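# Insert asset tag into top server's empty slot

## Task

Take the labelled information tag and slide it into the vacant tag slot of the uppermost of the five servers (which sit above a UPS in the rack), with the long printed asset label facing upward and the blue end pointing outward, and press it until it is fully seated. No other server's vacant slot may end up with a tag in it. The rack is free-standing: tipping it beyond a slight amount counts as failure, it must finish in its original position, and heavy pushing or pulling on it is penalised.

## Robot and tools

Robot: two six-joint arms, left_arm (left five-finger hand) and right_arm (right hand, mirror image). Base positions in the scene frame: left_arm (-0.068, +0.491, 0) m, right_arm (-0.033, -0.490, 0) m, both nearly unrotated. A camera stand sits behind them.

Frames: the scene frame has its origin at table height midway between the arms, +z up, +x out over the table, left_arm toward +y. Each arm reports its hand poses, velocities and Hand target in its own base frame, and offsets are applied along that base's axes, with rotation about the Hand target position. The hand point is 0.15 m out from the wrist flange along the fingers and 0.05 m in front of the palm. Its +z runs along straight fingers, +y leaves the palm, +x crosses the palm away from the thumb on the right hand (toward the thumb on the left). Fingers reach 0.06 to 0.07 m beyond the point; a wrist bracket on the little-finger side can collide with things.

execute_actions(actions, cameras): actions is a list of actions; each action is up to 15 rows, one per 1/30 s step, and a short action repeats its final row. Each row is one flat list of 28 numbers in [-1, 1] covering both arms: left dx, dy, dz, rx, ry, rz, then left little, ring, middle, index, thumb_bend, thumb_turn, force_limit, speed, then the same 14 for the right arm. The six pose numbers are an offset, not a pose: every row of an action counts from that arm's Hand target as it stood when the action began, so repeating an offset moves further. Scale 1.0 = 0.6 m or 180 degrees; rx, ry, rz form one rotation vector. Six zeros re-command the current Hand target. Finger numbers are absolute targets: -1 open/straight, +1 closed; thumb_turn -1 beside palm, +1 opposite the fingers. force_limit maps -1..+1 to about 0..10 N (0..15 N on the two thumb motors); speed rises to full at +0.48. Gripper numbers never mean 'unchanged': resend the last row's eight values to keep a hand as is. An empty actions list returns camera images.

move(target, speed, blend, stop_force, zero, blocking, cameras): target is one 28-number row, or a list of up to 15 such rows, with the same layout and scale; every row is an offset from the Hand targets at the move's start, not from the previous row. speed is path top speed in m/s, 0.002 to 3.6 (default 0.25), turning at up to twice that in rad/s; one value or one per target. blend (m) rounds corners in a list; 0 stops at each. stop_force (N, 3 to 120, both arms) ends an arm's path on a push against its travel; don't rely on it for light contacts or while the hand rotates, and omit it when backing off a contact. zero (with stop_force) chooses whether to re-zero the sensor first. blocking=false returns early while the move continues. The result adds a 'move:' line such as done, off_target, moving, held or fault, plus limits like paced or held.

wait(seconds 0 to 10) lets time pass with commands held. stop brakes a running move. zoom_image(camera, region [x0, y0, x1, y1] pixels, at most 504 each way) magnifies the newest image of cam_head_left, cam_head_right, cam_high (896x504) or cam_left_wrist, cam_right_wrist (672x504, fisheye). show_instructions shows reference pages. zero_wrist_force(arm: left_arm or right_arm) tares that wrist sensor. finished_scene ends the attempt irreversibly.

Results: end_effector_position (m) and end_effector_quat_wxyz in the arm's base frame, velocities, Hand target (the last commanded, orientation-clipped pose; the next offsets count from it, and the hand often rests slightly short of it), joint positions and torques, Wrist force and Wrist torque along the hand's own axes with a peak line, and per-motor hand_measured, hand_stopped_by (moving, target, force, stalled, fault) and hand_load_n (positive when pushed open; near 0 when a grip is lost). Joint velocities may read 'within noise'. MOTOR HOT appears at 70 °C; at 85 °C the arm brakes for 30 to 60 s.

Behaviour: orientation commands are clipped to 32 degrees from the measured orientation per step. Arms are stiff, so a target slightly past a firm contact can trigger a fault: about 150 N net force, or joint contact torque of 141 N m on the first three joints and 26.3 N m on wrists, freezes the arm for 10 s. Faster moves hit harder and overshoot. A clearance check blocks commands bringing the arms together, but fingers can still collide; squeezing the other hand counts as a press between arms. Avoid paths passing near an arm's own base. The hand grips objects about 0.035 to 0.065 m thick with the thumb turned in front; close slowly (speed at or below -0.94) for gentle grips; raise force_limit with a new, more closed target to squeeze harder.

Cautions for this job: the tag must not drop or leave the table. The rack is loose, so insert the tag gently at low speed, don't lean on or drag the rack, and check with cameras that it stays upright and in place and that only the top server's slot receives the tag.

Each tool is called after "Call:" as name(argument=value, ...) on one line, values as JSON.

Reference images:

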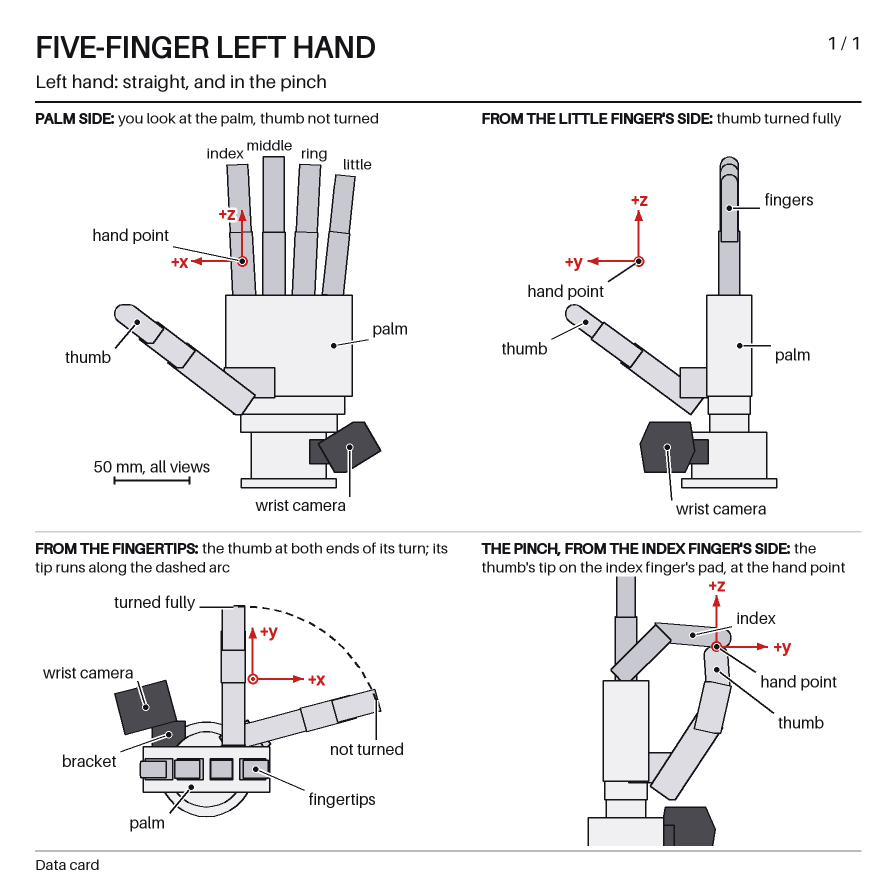

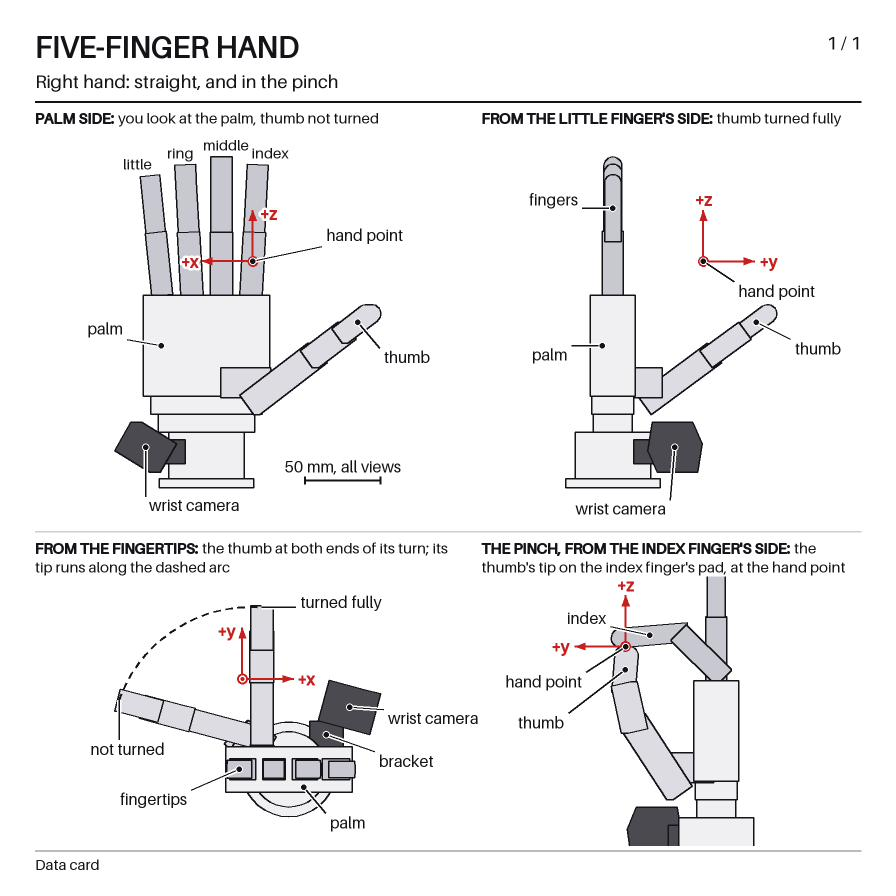

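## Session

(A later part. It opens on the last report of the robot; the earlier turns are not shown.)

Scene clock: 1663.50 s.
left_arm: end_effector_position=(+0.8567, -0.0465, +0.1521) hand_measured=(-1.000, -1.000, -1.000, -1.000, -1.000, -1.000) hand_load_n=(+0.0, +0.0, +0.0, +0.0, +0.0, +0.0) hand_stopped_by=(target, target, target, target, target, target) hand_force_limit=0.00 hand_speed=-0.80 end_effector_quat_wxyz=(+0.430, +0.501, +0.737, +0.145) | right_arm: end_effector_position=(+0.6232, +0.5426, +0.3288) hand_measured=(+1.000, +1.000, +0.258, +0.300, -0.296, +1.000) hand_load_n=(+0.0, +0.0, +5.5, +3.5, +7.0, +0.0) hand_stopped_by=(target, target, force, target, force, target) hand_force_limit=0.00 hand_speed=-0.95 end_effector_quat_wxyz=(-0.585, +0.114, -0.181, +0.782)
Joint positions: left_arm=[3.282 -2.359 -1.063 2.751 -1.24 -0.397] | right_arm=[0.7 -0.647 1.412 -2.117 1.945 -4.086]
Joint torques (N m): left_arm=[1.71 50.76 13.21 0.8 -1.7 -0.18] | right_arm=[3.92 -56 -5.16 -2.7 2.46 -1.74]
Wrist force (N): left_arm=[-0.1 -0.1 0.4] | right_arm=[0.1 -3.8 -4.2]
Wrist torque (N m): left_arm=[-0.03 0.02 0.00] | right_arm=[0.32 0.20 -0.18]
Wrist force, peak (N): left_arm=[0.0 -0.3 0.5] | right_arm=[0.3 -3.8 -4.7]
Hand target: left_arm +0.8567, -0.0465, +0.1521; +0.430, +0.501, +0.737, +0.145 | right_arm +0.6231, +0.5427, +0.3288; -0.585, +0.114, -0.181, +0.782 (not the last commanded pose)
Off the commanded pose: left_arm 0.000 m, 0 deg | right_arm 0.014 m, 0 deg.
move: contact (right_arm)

Call:
move(target=[[0,0,0,0,0,0,-1,-1,-1,-1,-1,-1,0,-0.8,-0.0025,0.0005,0,0,0,0,1,1,0.51,0.3,-0.04,1,0.0,-0.95],[0,0,0,0,0,0,-1,-1,-1,-1,-1,-1,0,-0.8,-0.0042,-0.0059,0.0053,0,0,0.0167,1,1,0.51,0.3,-0.04,1,0.0,-0.95]], speed=0.02, cameras=["cam_right_wrist","cam_head_left","cam_head_right"])

Call:
zoom_image(camera="cam_right_wrist", region=[462, 222, 478, 238])

Call:
zoom_image(camera="cam_right_wrist", region=[450, 242, 466, 258])

Scene clock: 1676.30 s.
left_arm: end_effector_position=(+0.8567, -0.0465, +0.1521) hand_measured=(-1.000, -1.000, -1.000, -1.000, -1.000, -1.000) hand_load_n=(+0.0, +0.0, +0.0, +0.0, +0.0, +0.0) hand_stopped_by=(target, target, target, target, target, target) hand_force_limit=0.00 hand_speed=-0.80 end_effector_quat_wxyz=(+0.430, +0.501, +0.737, +0.145) | right_arm: end_effector_position=(+0.6206, +0.5391, +0.3320) hand_measured=(+1.000, +1.000, +0.258, +0.300, -0.296, +1.000) hand_load_n=(+0.0, +0.0, +5.5, +3.5, +7.0, +0.0) hand_stopped_by=(target, target, force, target, force, target) hand_force_limit=0.00 hand_speed=-0.95 end_effector_quat_wxyz=(+0.606, -0.119, +0.178, -0.767)
Joint positions: left_arm=[3.282 -2.359 -1.063 2.751 -1.24 -0.397] | right_arm=[0.691 -0.675 1.454 -2.108 1.931 -4.022]
Joint torques (N m): left_arm=[1.31 49.74 12.52 0.69 -1.53 -0.01] | right_arm=[-11.16 -61.1 -4.17 -0.88 -3.05 2.34]
Wrist force (N): left_arm=[-0.1 0.0 0.3] | right_arm=[-0.7 1.1 -2.2]
Wrist torque (N m): left_arm=[-0.01 0.03 -0.01] | right_arm=[0.36 0.13 -0.07]
Wrist force, peak (N): left_arm=[0.1 -0.1 0.6] | right_arm=[0.3 -3.7 -4.4]
Hand target: left_arm +0.8567, -0.0465, +0.1521; +0.430, +0.501, +0.737, +0.145 | right_arm +0.6206, +0.5391, +0.3320; +0.606, -0.119, +0.178, -0.766
Off the commanded pose: left_arm 0.000 m, 0 deg | right_arm 0.000 m, 0 deg.
move: done
camera_calibration:
cam_right_wrist: T_world_to_cam=[[0.775035, -0.500436, -0.385855, -0.0798794], [0.221065, 0.786745, -0.576335, -0.377169], [0.591989, 0.361381, 0.720384, -0.688805], [0, 0, 0, 1]] pos_world=[0.553053, 0.505682, 0.248006]
Images, in order (width x height): cam_head_left 896x504, cam_head_right 896x504, cam_right_wrist 672x504.

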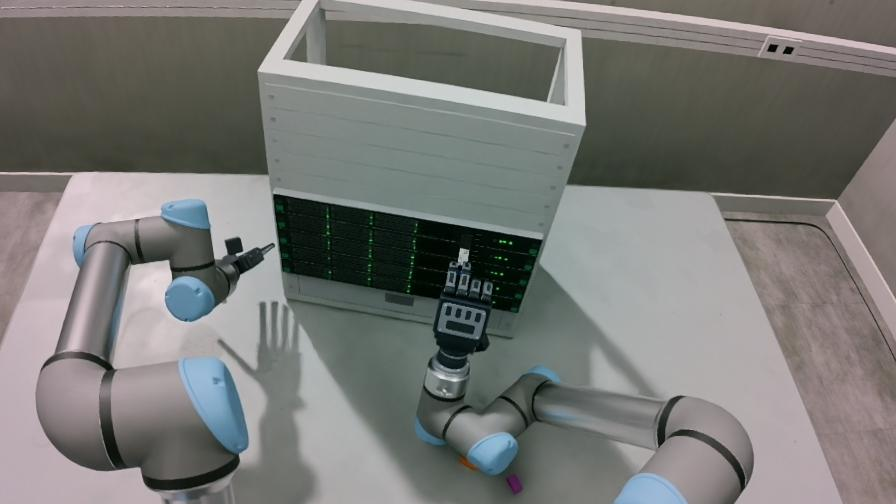

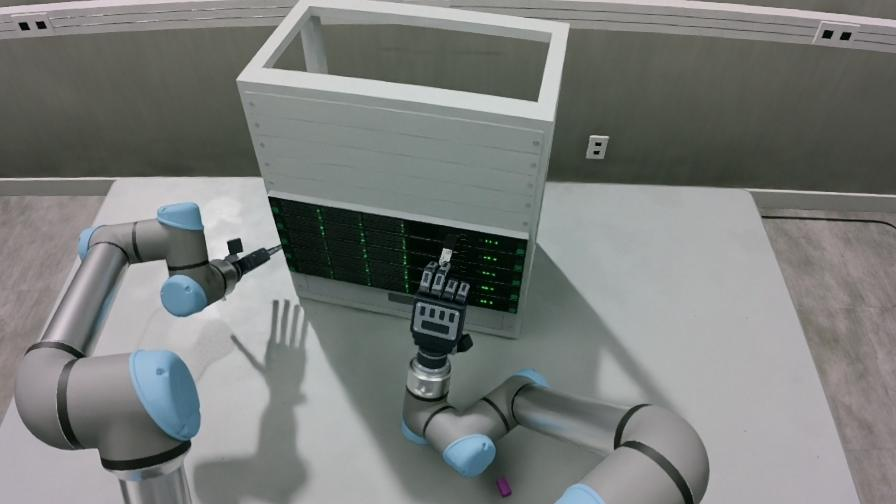

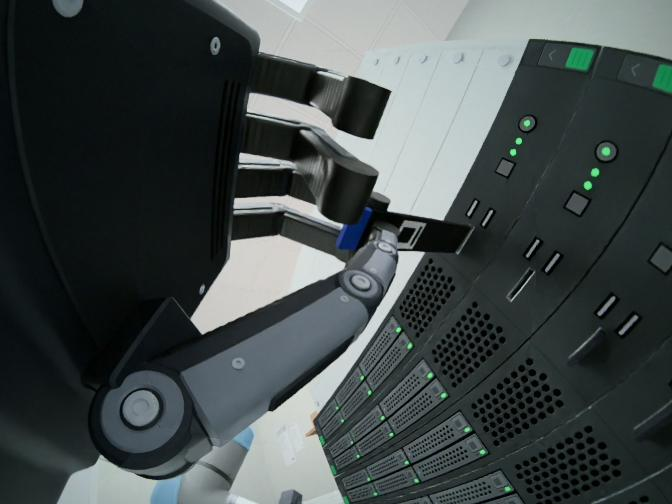

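Scaled by 31.500 from the camera's 672x504 image, which has a finer 960x720 frame.

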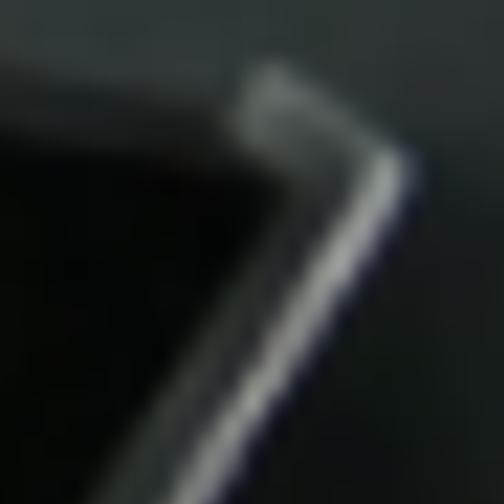

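Scaled by 31.500 from the camera's 672x504 image, which has a finer 960x720 frame.

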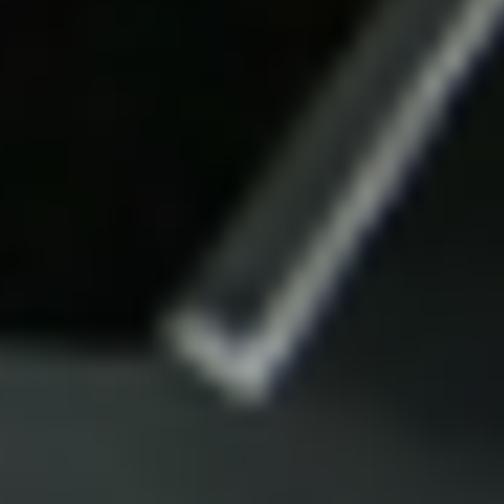

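Call:
move(target=[[0,0,0,0,0,0,-1,-1,-1,-1,-1,-1,0,-0.8,0.0003,0.0015,0.0005,0,0,-0.0056,1,1,0.51,0.3,-0.04,1,0.0,-0.95]], speed=0.02, cameras=["cam_right_wrist"])

Call:
zoom_image(camera="cam_right_wrist", region=[462, 222, 478, 238])

Call:
zoom_image(camera="cam_right_wrist", region=[450, 242, 466, 258])

Scene clock: 1699.30 s.
left_arm: end_effector_position=(+0.8567, -0.0465, +0.1521) hand_measured=(-1.000, -1.000, -1.000, -1.000, -1.000, -1.000) hand_load_n=(+0.0, +0.0, +0.0, +0.0, +0.0, +0.0) hand_stopped_by=(target, target, target, target, target, target) hand_force_limit=0.00 hand_speed=-0.80 end_effector_quat_wxyz=(+0.430, +0.501, +0.737, +0.145) | right_arm: end_effector_position=(+0.6208, +0.5400, +0.3323) hand_measured=(+1.000, +1.000, +0.258, +0.300, -0.296, +1.000) hand_load_n=(+0.0, +0.0, +5.5, +3.0, +7.5, +0.5) hand_stopped_by=(target, target, force, target, force, target) hand_force_limit=0.00 hand_speed=-0.95 end_effector_quat_wxyz=(+0.599, -0.117, +0.179, -0.772)
Joint positions: left_arm=[3.282 -2.359 -1.063 2.751 -1.24 -0.397] | right_arm=[0.694 -0.669 1.443 -2.11 1.936 -4.043]
Joint torques (N m): left_arm=[1.14 50.36 12.59 0.86 -1.71 -0.27] | right_arm=[11.48 -43.91 -26.14 -3.68 1.96 -2.34]
Wrist force (N): left_arm=[0.1 0.0 0.1] | right_arm=[-0.6 0.9 -2.2]
Wrist torque (N m): left_arm=[0.00 -0.01 0.01] | right_arm=[0.33 0.13 -0.01]
Wrist force, peak (N): left_arm=[0.1 -0.2 0.5] | right_arm=[-0.8 1.2 -2.4]
Hand target: left_arm +0.8567, -0.0465, +0.1521; +0.430, +0.501, +0.737, +0.145 | right_arm +0.6208, +0.5400, +0.3323; +0.599, -0.117, +0.179, -0.772
Off the commanded pose: left_arm 0.000 m, 0 deg | right_arm 0.000 m, 0 deg.
move: done
camera_calibration:
cam_right_wrist: T_world_to_cam=[[0.766237, -0.513818, -0.38584, -0.0667485], [0.234679, 0.782773, -0.57636, -0.384058], [0.598169, 0.35108, 0.720372, -0.687722], [0, 0, 0, 1]] pos_world=[0.55265, 0.507779, 0.248306]
Images, in order (width x height): cam_right_wrist 672x504.

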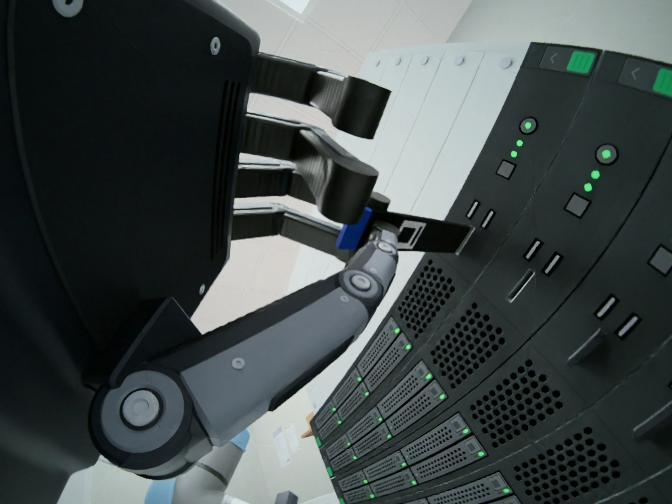

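Scaled by 31.500 from the camera's 672x504 image, which has a finer 960x720 frame.

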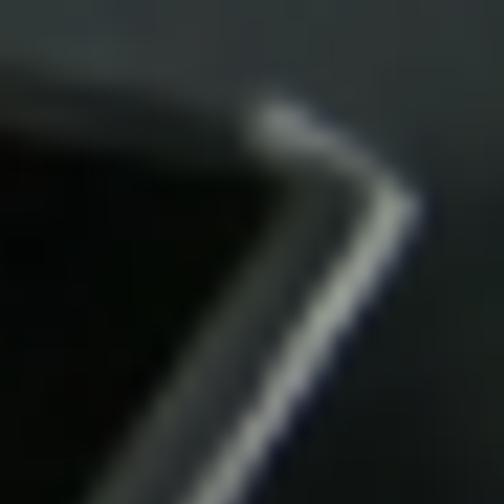

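Scaled by 31.500 from the camera's 672x504 image, which has a finer 960x720 frame.

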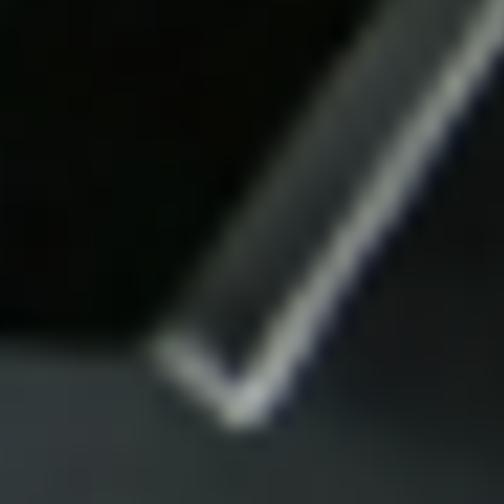

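Call:
move(target=[[0,0,0,0,0,0,-1,-1,-1,-1,-1,-1,0,-0.8,0.0245,-0.0049,0,0,0,0,1,1,0.51,0.3,-0.04,1,0.0,-0.95]], speed=0.003, stop_force=3, cameras=["cam_right_wrist"])

Call:
zoom_image(camera="cam_right_wrist", region=[462, 222, 478, 238])

Call:
zoom_image(camera="cam_right_wrist", region=[450, 242, 466, 258])

Scene clock: 1706.60 s.
left_arm: end_effector_position=(+0.8567, -0.0465, +0.1521) hand_measured=(-1.000, -1.000, -1.000, -1.000, -1.000, -1.000) hand_load_n=(+0.0, +0.0, +0.0, +0.0, +0.0, +0.0) hand_stopped_by=(target, target, target, target, target, target) hand_force_limit=0.00 hand_speed=-0.80 end_effector_quat_wxyz=(+0.430, +0.501, +0.737, +0.145) | right_arm: end_effector_position=(+0.6223, +0.5397, +0.3323) hand_measured=(+1.000, +1.000, +0.258, +0.300, -0.296, +1.000) hand_load_n=(+0.0, +0.0, +5.5, +3.5, +7.0, +0.0) hand_stopped_by=(target, target, force, target, force, target) hand_force_limit=0.00 hand_speed=-0.95 end_effector_quat_wxyz=(+0.599, -0.117, +0.179, -0.772)
Joint positions: left_arm=[3.282 -2.359 -1.063 2.751 -1.24 -0.397] | right_arm=[0.693 -0.668 1.44 -2.108 1.935 -4.042]
Joint torques (N m): left_arm=[0.12 50.54 12.6 0.71 -1.6 0.01] | right_arm=[1.63 -55.12 -5.67 -2.61 0.45 -1.54]
Wrist force (N): left_arm=[0.0 0.2 0.3] | right_arm=[0.4 -3.6 -4.8]
Wrist torque (N m): left_arm=[0.02 0.01 -0.01] | right_arm=[0.32 0.15 -0.15]
Wrist force, peak (N): left_arm=[0.1 -0.4 0.4] | right_arm=[0.2 -3.8 -4.8]
Hand target: left_arm +0.8567, -0.0465, +0.1521; +0.430, +0.501, +0.737, +0.145 | right_arm +0.6222, +0.5397, +0.3323; +0.599, -0.117, +0.179, -0.772 (not the last commanded pose)
Off the commanded pose: left_arm 0.000 m, 0 deg | right_arm 0.013 m, 0 deg.
move: contact (right_arm)
camera_calibration:
cam_right_wrist: T_world_to_cam=[[0.766179, -0.513926, -0.38581, -0.0680496], [0.234816, 0.782742, -0.576348, -0.384262], [0.59819, 0.350991, 0.720399, -0.688547], [0, 0, 0, 1]] pos_world=[0.55425, 0.507479, 0.248306]
Images, in order (width x height): cam_right_wrist 672x504.

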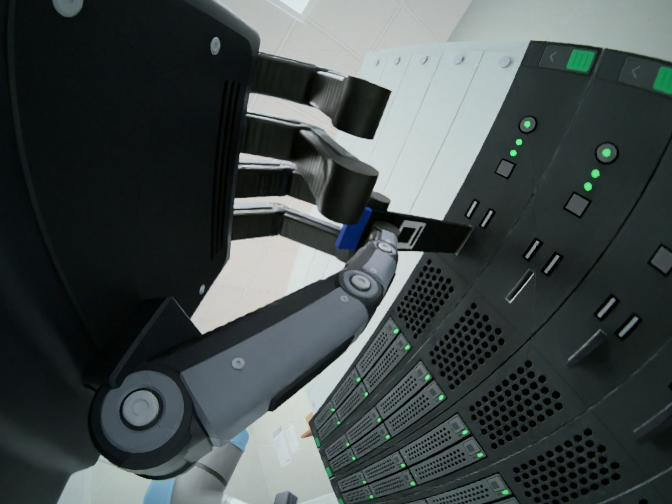

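Scaled by 31.500 from the camera's 672x504 image, which has a finer 960x720 frame.

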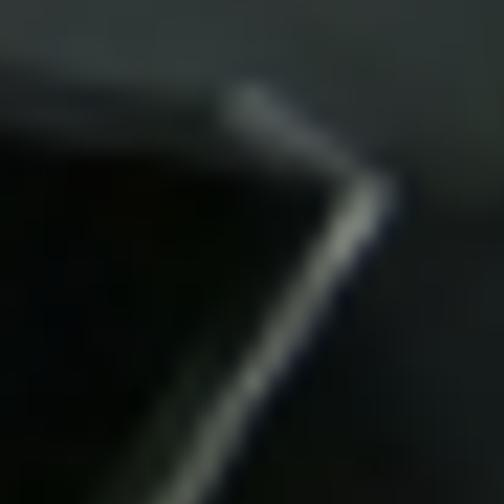

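Scaled by 31.500 from the camera's 672x504 image, which has a finer 960x720 frame.

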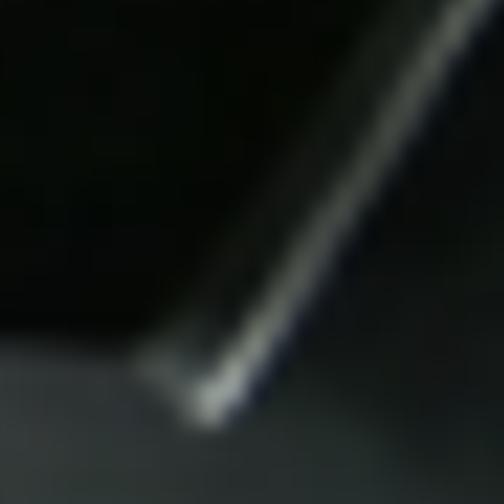

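Call:
zoom_image(camera="cam_right_wrist", region=[440, 208, 476, 244])

Call:
zoom_image(camera="cam_right_wrist", region=[380, 200, 450, 260])

Scaled by 14.000 from the camera's 672x504 image, which has a finer 960x720 frame.

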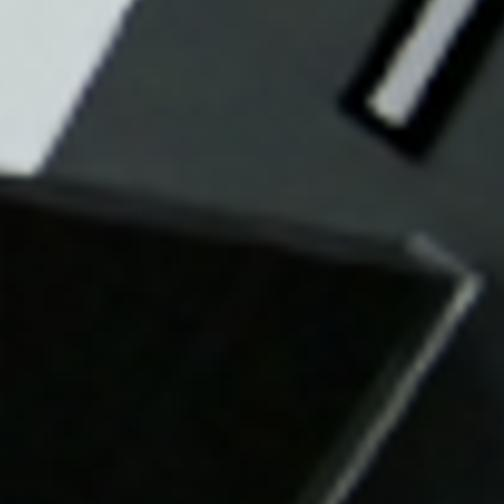

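Scaled by 7.200 from the camera's 672x504 image, which has a finer 960x720 frame.

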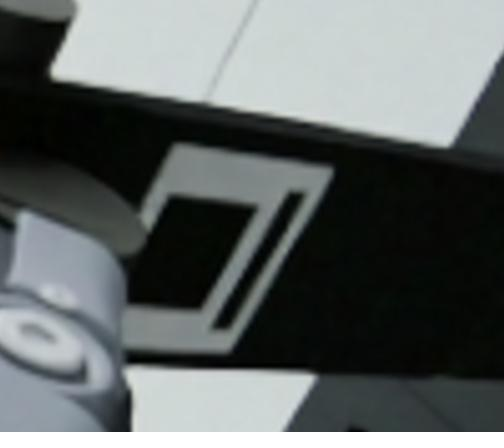

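Call:
move(target=[[0,0,0,0,0,0,-1,-1,-1,-1,-1,-1,0,-0.8,-0.001,0.0002,0,0,0,0,1,1,0.51,0.3,-0.04,1,0.0,-0.95],[0,0,0,0,0,0,-1,-1,-1,-1,-1,-1,0,-0.8,-0.001,0.0002,-0.0008,0,0,0,1,1,0.51,0.3,-0.04,1,0.0,-0.95]], speed=0.02)

Call:
move(target=[[0,0,0,0,0,0,-1,-1,-1,-1,-1,-1,0,-0.8,0.0245,-0.0049,0,0,0,0,1,1,0.51,0.3,-0.04,1,0.0,-0.95]], speed=0.003, stop_force=3, cameras=["cam_right_wrist"])

Call:
zoom_image(camera="cam_right_wrist", region=[462, 222, 478, 238])

Call:
zoom_image(camera="cam_right_wrist", region=[450, 242, 466, 258])

Scene clock: 1736.97 s.
left_arm: end_effector_position=(+0.8567, -0.0465, +0.1521) hand_measured=(-1.000, -1.000, -1.000, -1.000, -1.000, -1.000) hand_load_n=(+0.0, +0.0, +0.0, +0.0, +0.0, +0.0) hand_stopped_by=(target, target, target, target, target, target) hand_force_limit=0.00 hand_speed=-0.80 end_effector_quat_wxyz=(+0.430, +0.501, +0.737, +0.145) | right_arm: end_effector_position=(+0.6216, +0.5398, +0.3320) hand_measured=(+1.000, +1.000, +0.258, +0.300, -0.296, +1.000) hand_load_n=(+0.0, +0.0, +5.5, +3.5, +7.5, +0.0) hand_stopped_by=(target, target, force, target, force, target) hand_force_limit=0.00 hand_speed=-0.95 end_effector_quat_wxyz=(+0.599, -0.117, +0.179, -0.772)
Joint positions: left_arm=[3.282 -2.359 -1.063 2.751 -1.24 -0.397] | right_arm=[0.693 -0.668 1.441 -2.11 1.935 -4.042]
Joint torques (N m): left_arm=[1.02 49.97 13.39 0.93 -1.62 -0.05] | right_arm=[12.67 -43.45 -4.45 -3.52 2.04 -2.22]
Wrist force (N): left_arm=[0.1 -0.1 0.1] | right_arm=[-0.7 1.0 -2.3]
Wrist torque (N m): left_arm=[0.00 0.00 0.01] | right_arm=[0.34 0.15 -0.03]
Wrist force, peak (N): left_arm=[0.3 -0.4 0.4] | right_arm=[0.3 -3.8 -4.4]
Hand target: left_arm +0.8567, -0.0465, +0.1521; +0.430, +0.501, +0.737, +0.145 | right_arm +0.6216, +0.5398, +0.3318; +0.599, -0.117, +0.179, -0.772
Off the commanded pose: left_arm 0.000 m, 0 deg | right_arm 0.000 m, 0 deg.
move: done

Scene clock: 1738.67 s.
left_arm: end_effector_position=(+0.8567, -0.0465, +0.1521) hand_measured=(-1.000, -1.000, -1.000, -1.000, -1.000, -1.000) hand_load_n=(+0.0, +0.0, +0.0, +0.0, +0.0, +0.0) hand_stopped_by=(target, target, target, target, target, target) hand_force_limit=0.00 hand_speed=-0.80 end_effector_quat_wxyz=(+0.430, +0.501, +0.737, +0.145) | right_arm: end_effector_position=(+0.6223, +0.5398, +0.3317) hand_measured=(+1.000, +1.000, +0.258, +0.300, -0.296, +1.000) hand_load_n=(+0.0, +0.0, +5.5, +3.0, +7.0, +0.0) hand_stopped_by=(target, target, force, target, force, target) hand_force_limit=0.00 hand_speed=-0.95 end_effector_quat_wxyz=(+0.599, -0.117, +0.179, -0.772)
Joint positions: left_arm=[3.282 -2.359 -1.063 2.751 -1.24 -0.397] | right_arm=[0.693 -0.667 1.44 -2.109 1.935 -4.042]
Joint torques (N m): left_arm=[0.43 50.84 13.3 0.86 -1.81 -0.09] | right_arm=[9.05 -60.56 -5.4 -2.92 1.77 -1.99]
Wrist force (N): left_arm=[0.2 -0.1 -0.1] | right_arm=[-0.1 -2.6 -4.0]
Wrist torque (N m): left_arm=[0.00 -0.02 0.01] | right_arm=[0.33 0.18 -0.14]
Wrist force, peak (N): left_arm=[0.0 -0.1 0.5] | right_arm=[0.3 -4.2 -5.2]
Hand target: left_arm +0.8567, -0.0465, +0.1521; +0.430, +0.501, +0.737, +0.145 | right_arm +0.6223, +0.5398, +0.3317; +0.599, -0.117, +0.179, -0.772 (not the last commanded pose)
Off the commanded pose: left_arm 0.000 m, 0 deg | right_arm 0.014 m, 0 deg.
move: contact (right_arm)
camera_calibration:
cam_right_wrist: T_world_to_cam=[[0.766147, -0.513846, -0.385981, -0.0680944], [0.234648, 0.782792, -0.576348, -0.384536], [0.598297, 0.350997, 0.720306, -0.688202], [0, 0, 0, 1]] pos_world=[0.55415, 0.507579, 0.247806]
Images, in order (width x height): cam_right_wrist 672x504.

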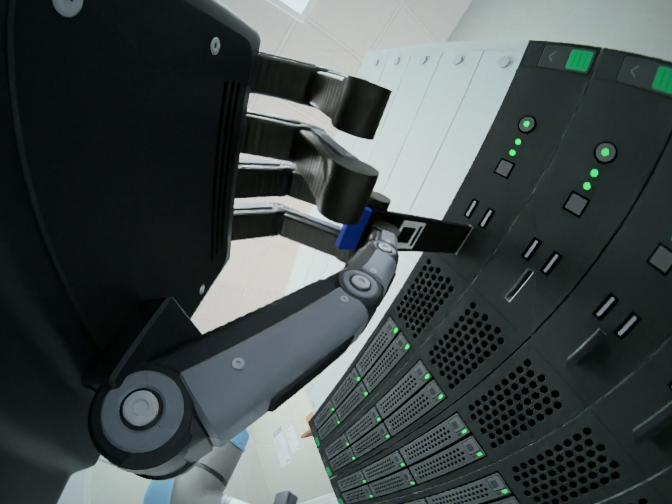

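Scaled by 31.500 from the camera's 672x504 image, which has a finer 960x720 frame.

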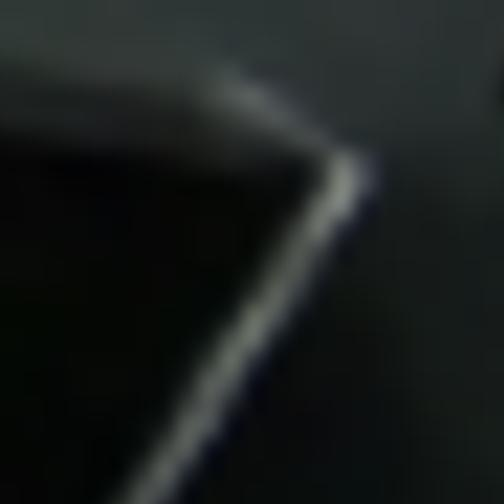

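Scaled by 31.500 from the camera's 672x504 image, which has a finer 960x720 frame.

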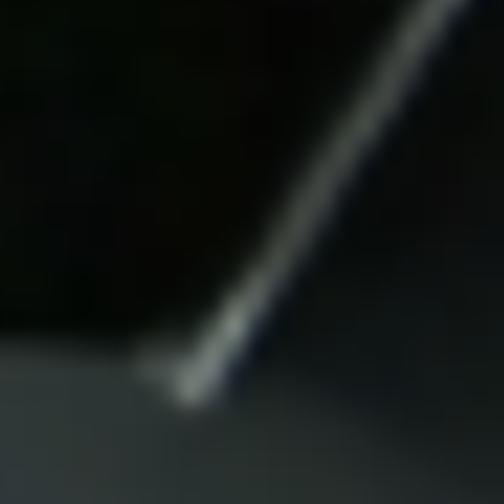

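Call:
move(target=[[0,0,0,0,0,0,-1,-1,-1,-1,-1,-1,0,-0.8,-0.001,0.0002,0,0,0,0,1,1,0.51,0.3,-0.04,1,0.0,-0.95],[0,0,0,0,0,0,-1,-1,-1,-1,-1,-1,0,-0.8,-0.001,0.0002,0.0005,0,0,0,1,1,0.51,0.3,-0.04,1,0.0,-0.95]], speed=0.02, cameras=["cam_right_wrist"])

Call:
zoom_image(camera="cam_right_wrist", region=[462, 222, 478, 238])

Call:
zoom_image(camera="cam_right_wrist", region=[450, 242, 466, 258])

Call:
move(target=[[0,0,0,0,0,0,-1,-1,-1,-1,-1,-1,0,-0.8,0.0245,-0.0049,0,0,0,0,1,1,0.51,0.3,-0.04,1,0.0,-0.95]], speed=0.003, stop_force=3, cameras=["cam_right_wrist"])

Call:
zoom_image(camera="cam_right_wrist", region=[462, 222, 478, 238])

Call:
zoom_image(camera="cam_right_wrist", region=[450, 242, 466, 258])

Scene clock: 1752.07 s.
left_arm: end_effector_position=(+0.8567, -0.0465, +0.1521) hand_measured=(-1.000, -1.000, -1.000, -1.000, -1.000, -1.000) hand_load_n=(+0.0, +0.0, +0.0, +0.0, -0.5, +0.0) hand_stopped_by=(target, target, target, target, target, target) hand_force_limit=0.00 hand_speed=-0.80 end_effector_quat_wxyz=(+0.430, +0.501, +0.737, +0.145) | right_arm: end_effector_position=(+0.6217, +0.5399, +0.3320) hand_measured=(+1.000, +1.000, +0.258, +0.300, -0.296, +1.000) hand_load_n=(+0.0, +0.0, +5.5, +3.5, +7.0, +0.5) hand_stopped_by=(target, target, force, target, force, target) hand_force_limit=0.00 hand_speed=-0.95 end_effector_quat_wxyz=(+0.599, -0.117, +0.179, -0.772)
Joint positions: left_arm=[3.282 -2.359 -1.063 2.751 -1.24 -0.397] | right_arm=[0.693 -0.668 1.441 -2.109 1.936 -4.042]
Joint torques (N m): left_arm=[1.11 50.28 13.13 0.67 -1.68 -0.28] | right_arm=[12.64 -61.15 -5.04 -1.03 2.05 -2.25]
Wrist force (N): left_arm=[0.0 0.0 0.2] | right_arm=[-0.6 0.8 -2.1]
Wrist torque (N m): left_arm=[-0.01 0.00 0.01] | right_arm=[0.32 0.14 -0.03]
Wrist force, peak (N): left_arm=[0.2 -0.1 0.5] | right_arm=[0.1 -2.6 -4.5]
Hand target: left_arm +0.8567, -0.0465, +0.1521; +0.430, +0.501, +0.737, +0.145 | right_arm +0.6217, +0.5399, +0.3320; +0.599, -0.117, +0.179, -0.772
Off the commanded pose: left_arm 0.000 m, 0 deg | right_arm 0.000 m, 0 deg.
move: done
camera_calibration:
cam_right_wrist: T_world_to_cam=[[0.766142, -0.513841, -0.385998, -0.0675017], [0.23472, 0.782846, -0.576245, -0.384451], [0.598275, 0.350884, 0.720379, -0.687971], [0, 0, 0, 1]] pos_world=[0.55355, 0.507679, 0.248007]
Images, in order (width x height): cam_right_wrist 672x504.

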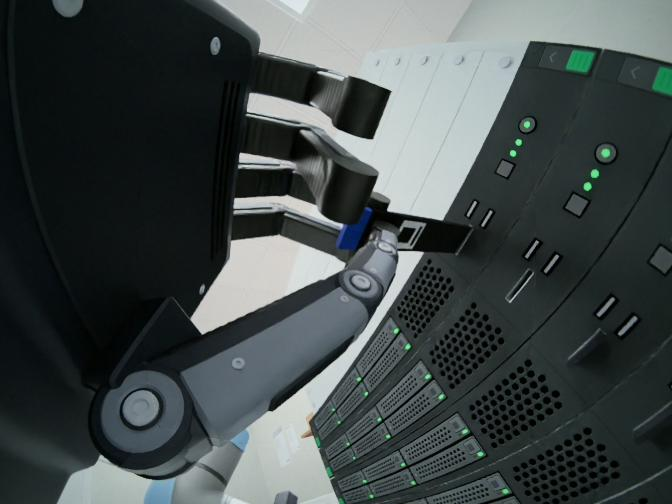

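Scaled by 31.500 from the camera's 672x504 image, which has a finer 960x720 frame.

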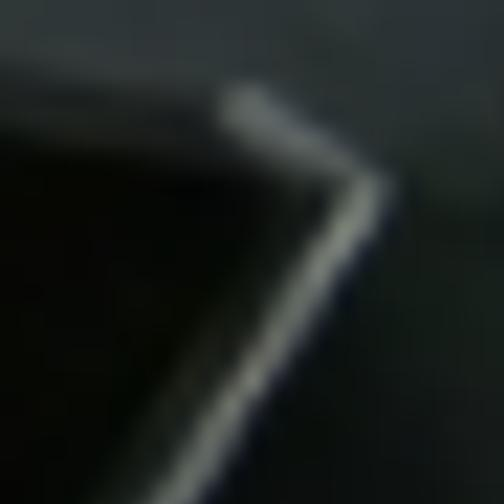

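Scaled by 31.500 from the camera's 672x504 image, which has a finer 960x720 frame.

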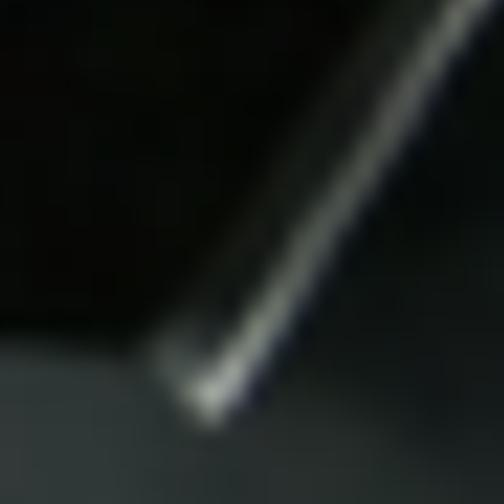

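Scene clock: 1753.60 s.
left_arm: end_effector_position=(+0.8567, -0.0465, +0.1521) hand_measured=(-1.000, -1.000, -1.000, -1.000, -1.000, -1.000) hand_load_n=(+0.0, +0.0, +0.0, +0.0, +0.0, +0.0) hand_stopped_by=(target, target, target, target, target, target) hand_force_limit=0.00 hand_speed=-0.80 end_effector_quat_wxyz=(+0.430, +0.501, +0.737, +0.145) | right_arm: end_effector_position=(+0.6223, +0.5398, +0.3321) hand_measured=(+1.000, +1.000, +0.258, +0.300, -0.296, +1.000) hand_load_n=(+0.0, +0.0, +5.5, +3.5, +7.0, +0.0) hand_stopped_by=(target, target, force, target, force, target) hand_force_limit=0.00 hand_speed=-0.95 end_effector_quat_wxyz=(+0.599, -0.117, +0.179, -0.772)
Joint positions: left_arm=[3.282 -2.359 -1.063 2.751 -1.24 -0.397] | right_arm=[0.693 -0.668 1.44 -2.108 1.936 -4.042]
Joint torques (N m): left_arm=[1.1 50.54 13.84 0.85 -1.63 -0.11] | right_arm=[7.55 -61.13 -5.18 -2.79 2.58 -2.13]
Wrist force (N): left_arm=[0.0 -0.2 0.5] | right_arm=[0.1 -3.6 -4.2]
Wrist torque (N m): left_arm=[-0.06 0.02 0.00] | right_arm=[0.29 0.18 -0.16]
Wrist force, peak (N): left_arm=[0.0 -0.2 0.5] | right_arm=[0.7 -5.0 -5.5]
Hand target: left_arm +0.8567, -0.0465, +0.1521; +0.430, +0.501, +0.737, +0.145 | right_arm +0.6223, +0.5398, +0.3321; +0.599, -0.117, +0.179, -0.772 (not the last commanded pose)
Off the commanded pose: left_arm 0.000 m, 0 deg | right_arm 0.014 m, 0 deg.
move: contact (right_arm)
camera_calibration:
cam_right_wrist: T_world_to_cam=[[0.766109, -0.51376, -0.38617, -0.0679541], [0.234552, 0.782896, -0.576246, -0.384388], [0.598383, 0.350891, 0.720287, -0.688407], [0, 0, 0, 1]] pos_world=[0.55415, 0.507579, 0.248107]
Images, in order (width x height): cam_right_wrist 672x504.

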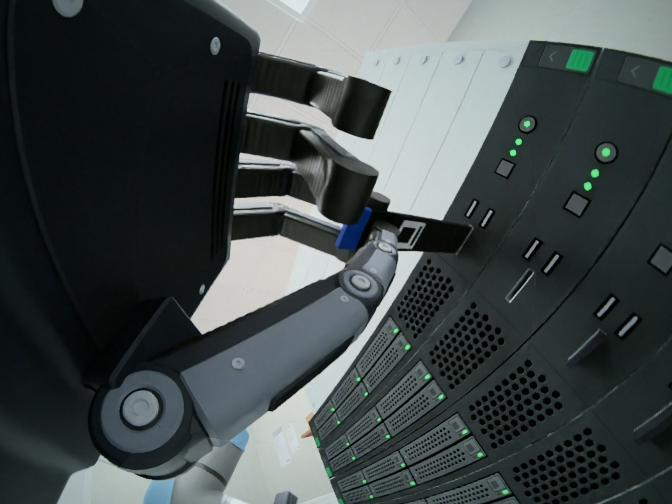

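Scaled by 31.500 from the camera's 672x504 image, which has a finer 960x720 frame.

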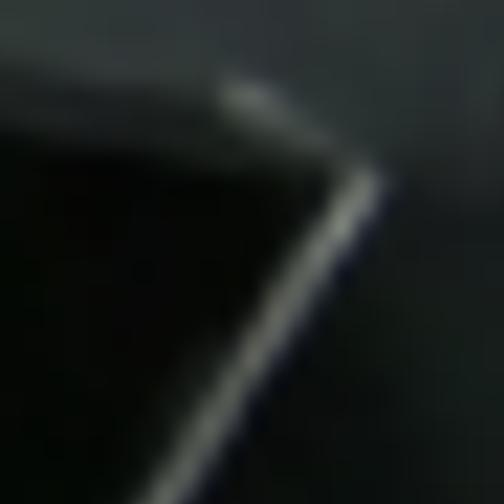

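Scaled by 31.500 from the camera's 672x504 image, which has a finer 960x720 frame.

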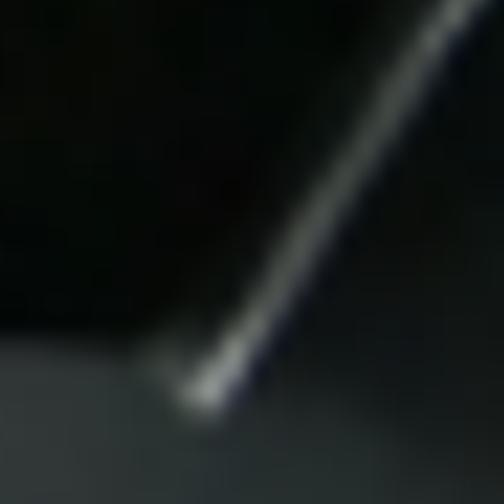

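Call:
move(target=[[0,0,0,0,0,0,-1,-1,-1,-1,-1,-1,0,-0.8,-0.0016,0.0003,0,0,0,0,1,1,0.51,0.3,-0.04,1,0.0,-0.95],[0,0,0,0,0,0,-1,-1,-1,-1,-1,-1,0,-0.8,-0.0021,-0.002,0,-0.0038,0.0008,0.0067,1,1,0.51,0.3,-0.04,1,0.0,-0.95]], speed=0.02, cameras=["cam_right_wrist"])

Call:
zoom_image(camera="cam_right_wrist", region=[462, 222, 478, 238])

Call:
zoom_image(camera="cam_right_wrist", region=[450, 242, 466, 258])

Scene clock: 1808.70 s.
left_arm: end_effector_position=(+0.8567, -0.0465, +0.1521) hand_measured=(-1.000, -1.000, -1.000, -1.000, -1.000, -1.000) hand_load_n=(+0.0, +0.0, +0.0, +0.0, +0.0, +0.0) hand_stopped_by=(target, target, target, target, target, target) hand_force_limit=0.00 hand_speed=-0.80 end_effector_quat_wxyz=(+0.430, +0.501, +0.737, +0.145) | right_arm: end_effector_position=(+0.6210, +0.5386, +0.3321) hand_measured=(+1.000, +1.000, +0.258, +0.300, -0.296, +1.000) hand_load_n=(+0.0, +0.0, +6.0, +3.5, +7.5, +0.5) hand_stopped_by=(target, target, force, target, force, target) hand_force_limit=0.00 hand_speed=-0.95 end_effector_quat_wxyz=(+0.606, -0.124, +0.174, -0.766)
Joint positions: left_arm=[3.282 -2.359 -1.063 2.751 -1.24 -0.397] | right_arm=[0.687 -0.682 1.463 -2.099 1.922 -4.016]
Joint torques (N m): left_arm=[0.92 50.1 12.46 0.54 -1.58 0] | right_arm=[-11.05 -60.02 -4.96 -1.02 -2.83 2.41]
Wrist force (N): left_arm=[-0.3 0.0 0.4] | right_arm=[-0.5 0.9 -2.3]
Wrist torque (N m): left_arm=[-0.02 0.06 -0.02] | right_arm=[0.34 0.10 -0.06]
Wrist force, peak (N): left_arm=[0.0 -0.3 0.5] | right_arm=[0.4 -3.5 -4.8]
Hand target: left_arm +0.8567, -0.0465, +0.1521; +0.430, +0.501, +0.737, +0.145 | right_arm +0.6210, +0.5386, +0.3321; +0.606, -0.124, +0.174, -0.766
Off the commanded pose: left_arm 0.000 m, 0 deg | right_arm 0.000 m, 0 deg.
move: done
camera_calibration:
cam_right_wrist: T_world_to_cam=[[0.775781, -0.502204, -0.382041, -0.0812493], [0.216777, 0.780716, -0.586081, -0.367718], [0.592597, 0.371852, 0.714531, -0.693032], [0, 0, 0, 1]] pos_world=[0.553434, 0.503985, 0.24864]
Images, in order (width x height): cam_right_wrist 672x504.

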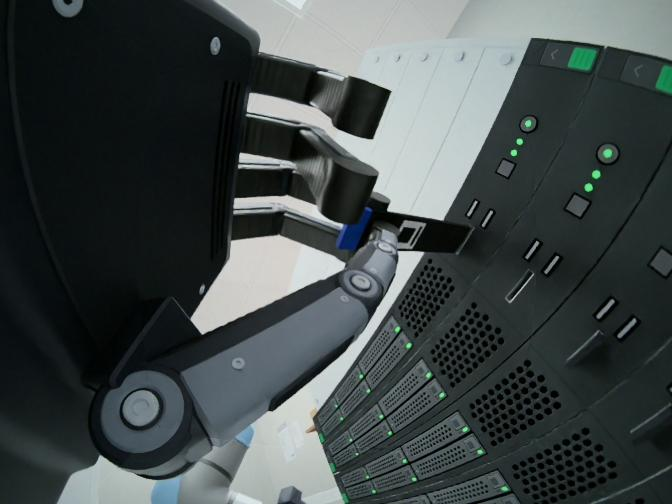

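Scaled by 31.500 from the camera's 672x504 image, which has a finer 960x720 frame.

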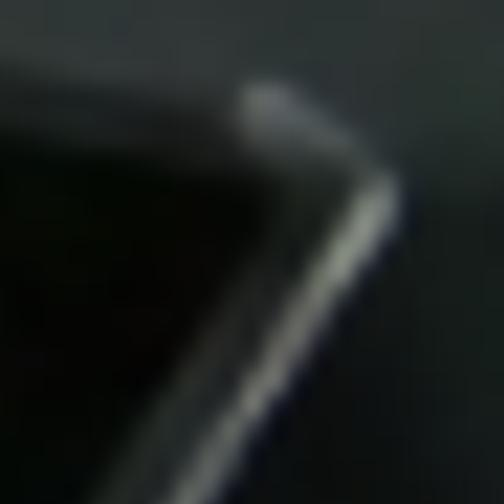

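Scaled by 31.500 from the camera's 672x504 image, which has a finer 960x720 frame.

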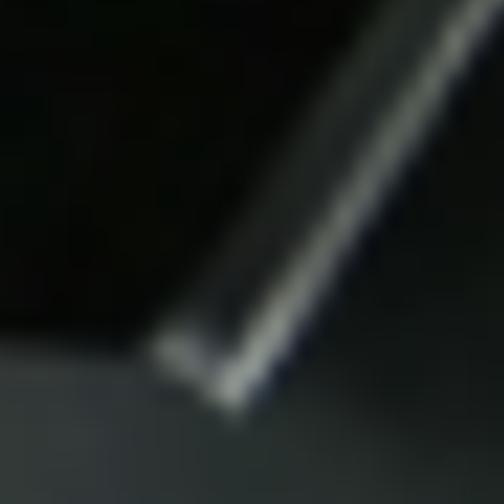

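Call:
move(target=[[0,0,0,0,0,0,-1,-1,-1,-1,-1,-1,0,-0.8,0,-0.0002,-0.0003,0,0,0,1,1,0.51,0.3,-0.04,1,0.0,-0.95],[0,0,0,0,0,0,-1,-1,-1,-1,-1,-1,0,-0.8,0.0245,-0.0052,-0.0003,0,0,0,1,1,0.51,0.3,-0.04,1,0.0,-0.95]], speed=0.003, stop_force=3)

Call:
move(target=[[0,0,0,0,0,0,-1,-1,-1,-1,-1,-1,0,-0.8,-0.001,0.0002,-0.0002,0,0,0,1,1,0.51,0.3,-0.04,1,0.0,-0.95]], speed=0.02)

Call:
move(target=[[0,0,0,0,0,0,-1,-1,-1,-1,-1,-1,0,-0.8,0.0245,-0.0049,0,0,0,0,1,1,0.51,0.3,-0.04,1,0.0,-0.95]], speed=0.003, stop_force=3, cameras=["cam_right_wrist"])

Call:
zoom_image(camera="cam_right_wrist", region=[462, 222, 478, 238])

Call:
zoom_image(camera="cam_right_wrist", region=[450, 242, 466, 258])

Scene clock: 1824.20 s.
left_arm: end_effector_position=(+0.8567, -0.0465, +0.1521) hand_measured=(-1.000, -1.000, -1.000, -1.000, -1.000, -1.000) hand_load_n=(+0.0, +0.0, +0.0, +0.0, +0.0, +0.0) hand_stopped_by=(target, target, target, target, target, target) hand_force_limit=0.00 hand_speed=-0.80 end_effector_quat_wxyz=(+0.430, +0.501, +0.737, +0.145) | right_arm: end_effector_position=(+0.6218, +0.5383, +0.3319) hand_measured=(+1.000, +1.000, +0.258, +0.300, -0.296, +1.000) hand_load_n=(+0.0, +0.0, +5.5, +3.0, +6.5, +0.0) hand_stopped_by=(target, target, force, target, force, target) hand_force_limit=0.00 hand_speed=-0.95 end_effector_quat_wxyz=(+0.606, -0.124, +0.174, -0.766)
Joint positions: left_arm=[3.282 -2.359 -1.063 2.751 -1.24 -0.397] | right_arm=[0.686 -0.681 1.463 -2.098 1.921 -4.015]
Joint torques (N m): left_arm=[0.4 50.61 12.13 0.92 -1.58 -0.12] | right_arm=[9.05 -60.37 -5.19 -2.87 2.49 -1.86]
Wrist force (N): left_arm=[-0.1 0.1 0.4] | right_arm=[0.1 -3.0 -4.4]
Wrist torque (N m): left_arm=[-0.01 0.03 -0.01] | right_arm=[0.31 0.14 -0.13]
Wrist force, peak (N): left_arm=[-0.2 -0.1 0.5] | right_arm=[0.3 -4.2 -5.0]
Hand target: left_arm +0.8567, -0.0465, +0.1521; +0.430, +0.501, +0.737, +0.145 | right_arm +0.6218, +0.5383, +0.3319; +0.606, -0.124, +0.174, -0.766 (not the last commanded pose)
Off the commanded pose: left_arm 0.000 m, 0 deg | right_arm 0.014 m, 0 deg.
move: contact (right_arm); path passed 1 of 2 targets

Scene clock: 1824.90 s.
left_arm: end_effector_position=(+0.8567, -0.0465, +0.1521) hand_measured=(-1.000, -1.000, -1.000, -1.000, -1.000, -1.000) hand_load_n=(+0.0, +0.0, +0.0, +0.0, -0.5, +0.0) hand_stopped_by=(target, target, target, target, target, target) hand_force_limit=0.00 hand_speed=-0.80 end_effector_quat_wxyz=(+0.430, +0.501, +0.737, +0.145) | right_arm: end_effector_position=(+0.6212, +0.5384, +0.3318) hand_measured=(+1.000, +1.000, +0.258, +0.300, -0.296, +1.000) hand_load_n=(+0.0, +0.0, +5.5, +3.5, +7.0, +0.0) hand_stopped_by=(target, target, force, target, force, target) hand_force_limit=0.00 hand_speed=-0.95 end_effector_quat_wxyz=(+0.606, -0.124, +0.174, -0.766)
Joint positions: left_arm=[3.282 -2.359 -1.063 2.751 -1.24 -0.397] | right_arm=[0.687 -0.681 1.464 -2.099 1.922 -4.015]
Joint torques (N m): left_arm=[0.9 50.85 13.17 0.83 -1.67 -0.06] | right_arm=[12.32 -60.31 -5.31 -3.59 2.17 -2.33]
Wrist force (N): left_arm=[-0.2 -0.1 0.5] | right_arm=[-0.7 1.0 -2.3]
Wrist torque (N m): left_arm=[-0.03 0.04 0.00] | right_arm=[0.34 0.13 -0.02]
Wrist force, peak (N): left_arm=[-0.1 -0.4 0.4] | right_arm=[0.3 -3.1 -4.5]
Hand target: left_arm +0.8567, -0.0465, +0.1521; +0.430, +0.501, +0.737, +0.145 | right_arm +0.6212, +0.5384, +0.3318; +0.606, -0.124, +0.174, -0.766
Off the commanded pose: left_arm 0.000 m, 0 deg | right_arm 0.000 m, 0 deg.
move: done

Scene clock: 1826.40 s.
left_arm: end_effector_position=(+0.8567, -0.0465, +0.1521) hand_measured=(-1.000, -1.000, -1.000, -1.000, -1.000, -1.000) hand_load_n=(+0.0, +0.0, +0.0, +0.0, +0.0, +0.0) hand_stopped_by=(target, target, target, target, target, target) hand_force_limit=0.00 hand_speed=-0.80 end_effector_quat_wxyz=(+0.430, +0.501, +0.737, +0.145) | right_arm: end_effector_position=(+0.6219, +0.5383, +0.3318) hand_measured=(+1.000, +1.000, +0.258, +0.300, -0.296, +1.000) hand_load_n=(+0.0, +0.0, +5.5, +3.0, +7.0, +0.0) hand_stopped_by=(target, target, force, target, force, target) hand_force_limit=0.00 hand_speed=-0.95 end_effector_quat_wxyz=(+0.606, -0.124, +0.174, -0.766)
Joint positions: left_arm=[3.282 -2.359 -1.063 2.751 -1.24 -0.397] | right_arm=[0.686 -0.681 1.462 -2.098 1.922 -4.015]
Joint torques (N m): left_arm=[1.3 50.37 12.89 0.84 -1.7 -0.2] | right_arm=[8.76 -59.91 -5.19 -2.74 2.63 -2.08]
Wrist force (N): left_arm=[-0.1 -0.3 0.3] | right_arm=[0.3 -3.4 -4.4]
Wrist torque (N m): left_arm=[-0.05 0.03 0.01] | right_arm=[0.29 0.12 -0.13]
Wrist force, peak (N): left_arm=[0.3 -0.2 0.4] | right_arm=[0.4 -5.0 -5.3]
Hand target: left_arm +0.8567, -0.0465, +0.1521; +0.430, +0.501, +0.737, +0.145 | right_arm +0.6219, +0.5383, +0.3318; +0.606, -0.124, +0.174, -0.766 (not the last commanded pose)
Off the commanded pose: left_arm 0.000 m, 0 deg | right_arm 0.014 m, 0 deg.
move: contact (right_arm)
camera_calibration:
cam_right_wrist: T_world_to_cam=[[0.775855, -0.502025, -0.382126, -0.082206], [0.21657, 0.780789, -0.58606, -0.367701], [0.592576, 0.371941, 0.714502, -0.693277], [0, 0, 0, 1]] pos_world=[0.554233, 0.503685, 0.248441]
Images, in order (width x height): cam_right_wrist 672x504.

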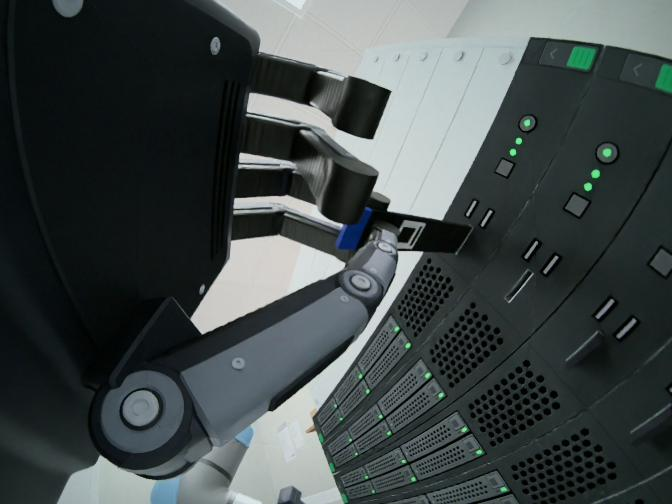

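Scaled by 31.500 from the camera's 672x504 image, which has a finer 960x720 frame.

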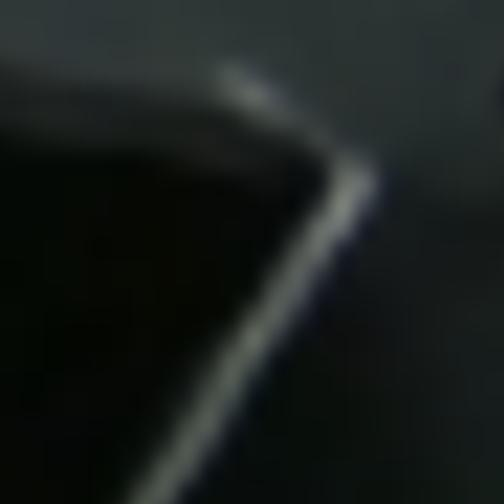

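Scaled by 31.500 from the camera's 672x504 image, which has a finer 960x720 frame.

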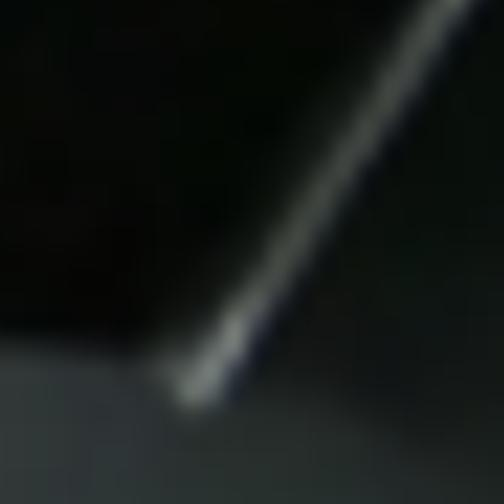

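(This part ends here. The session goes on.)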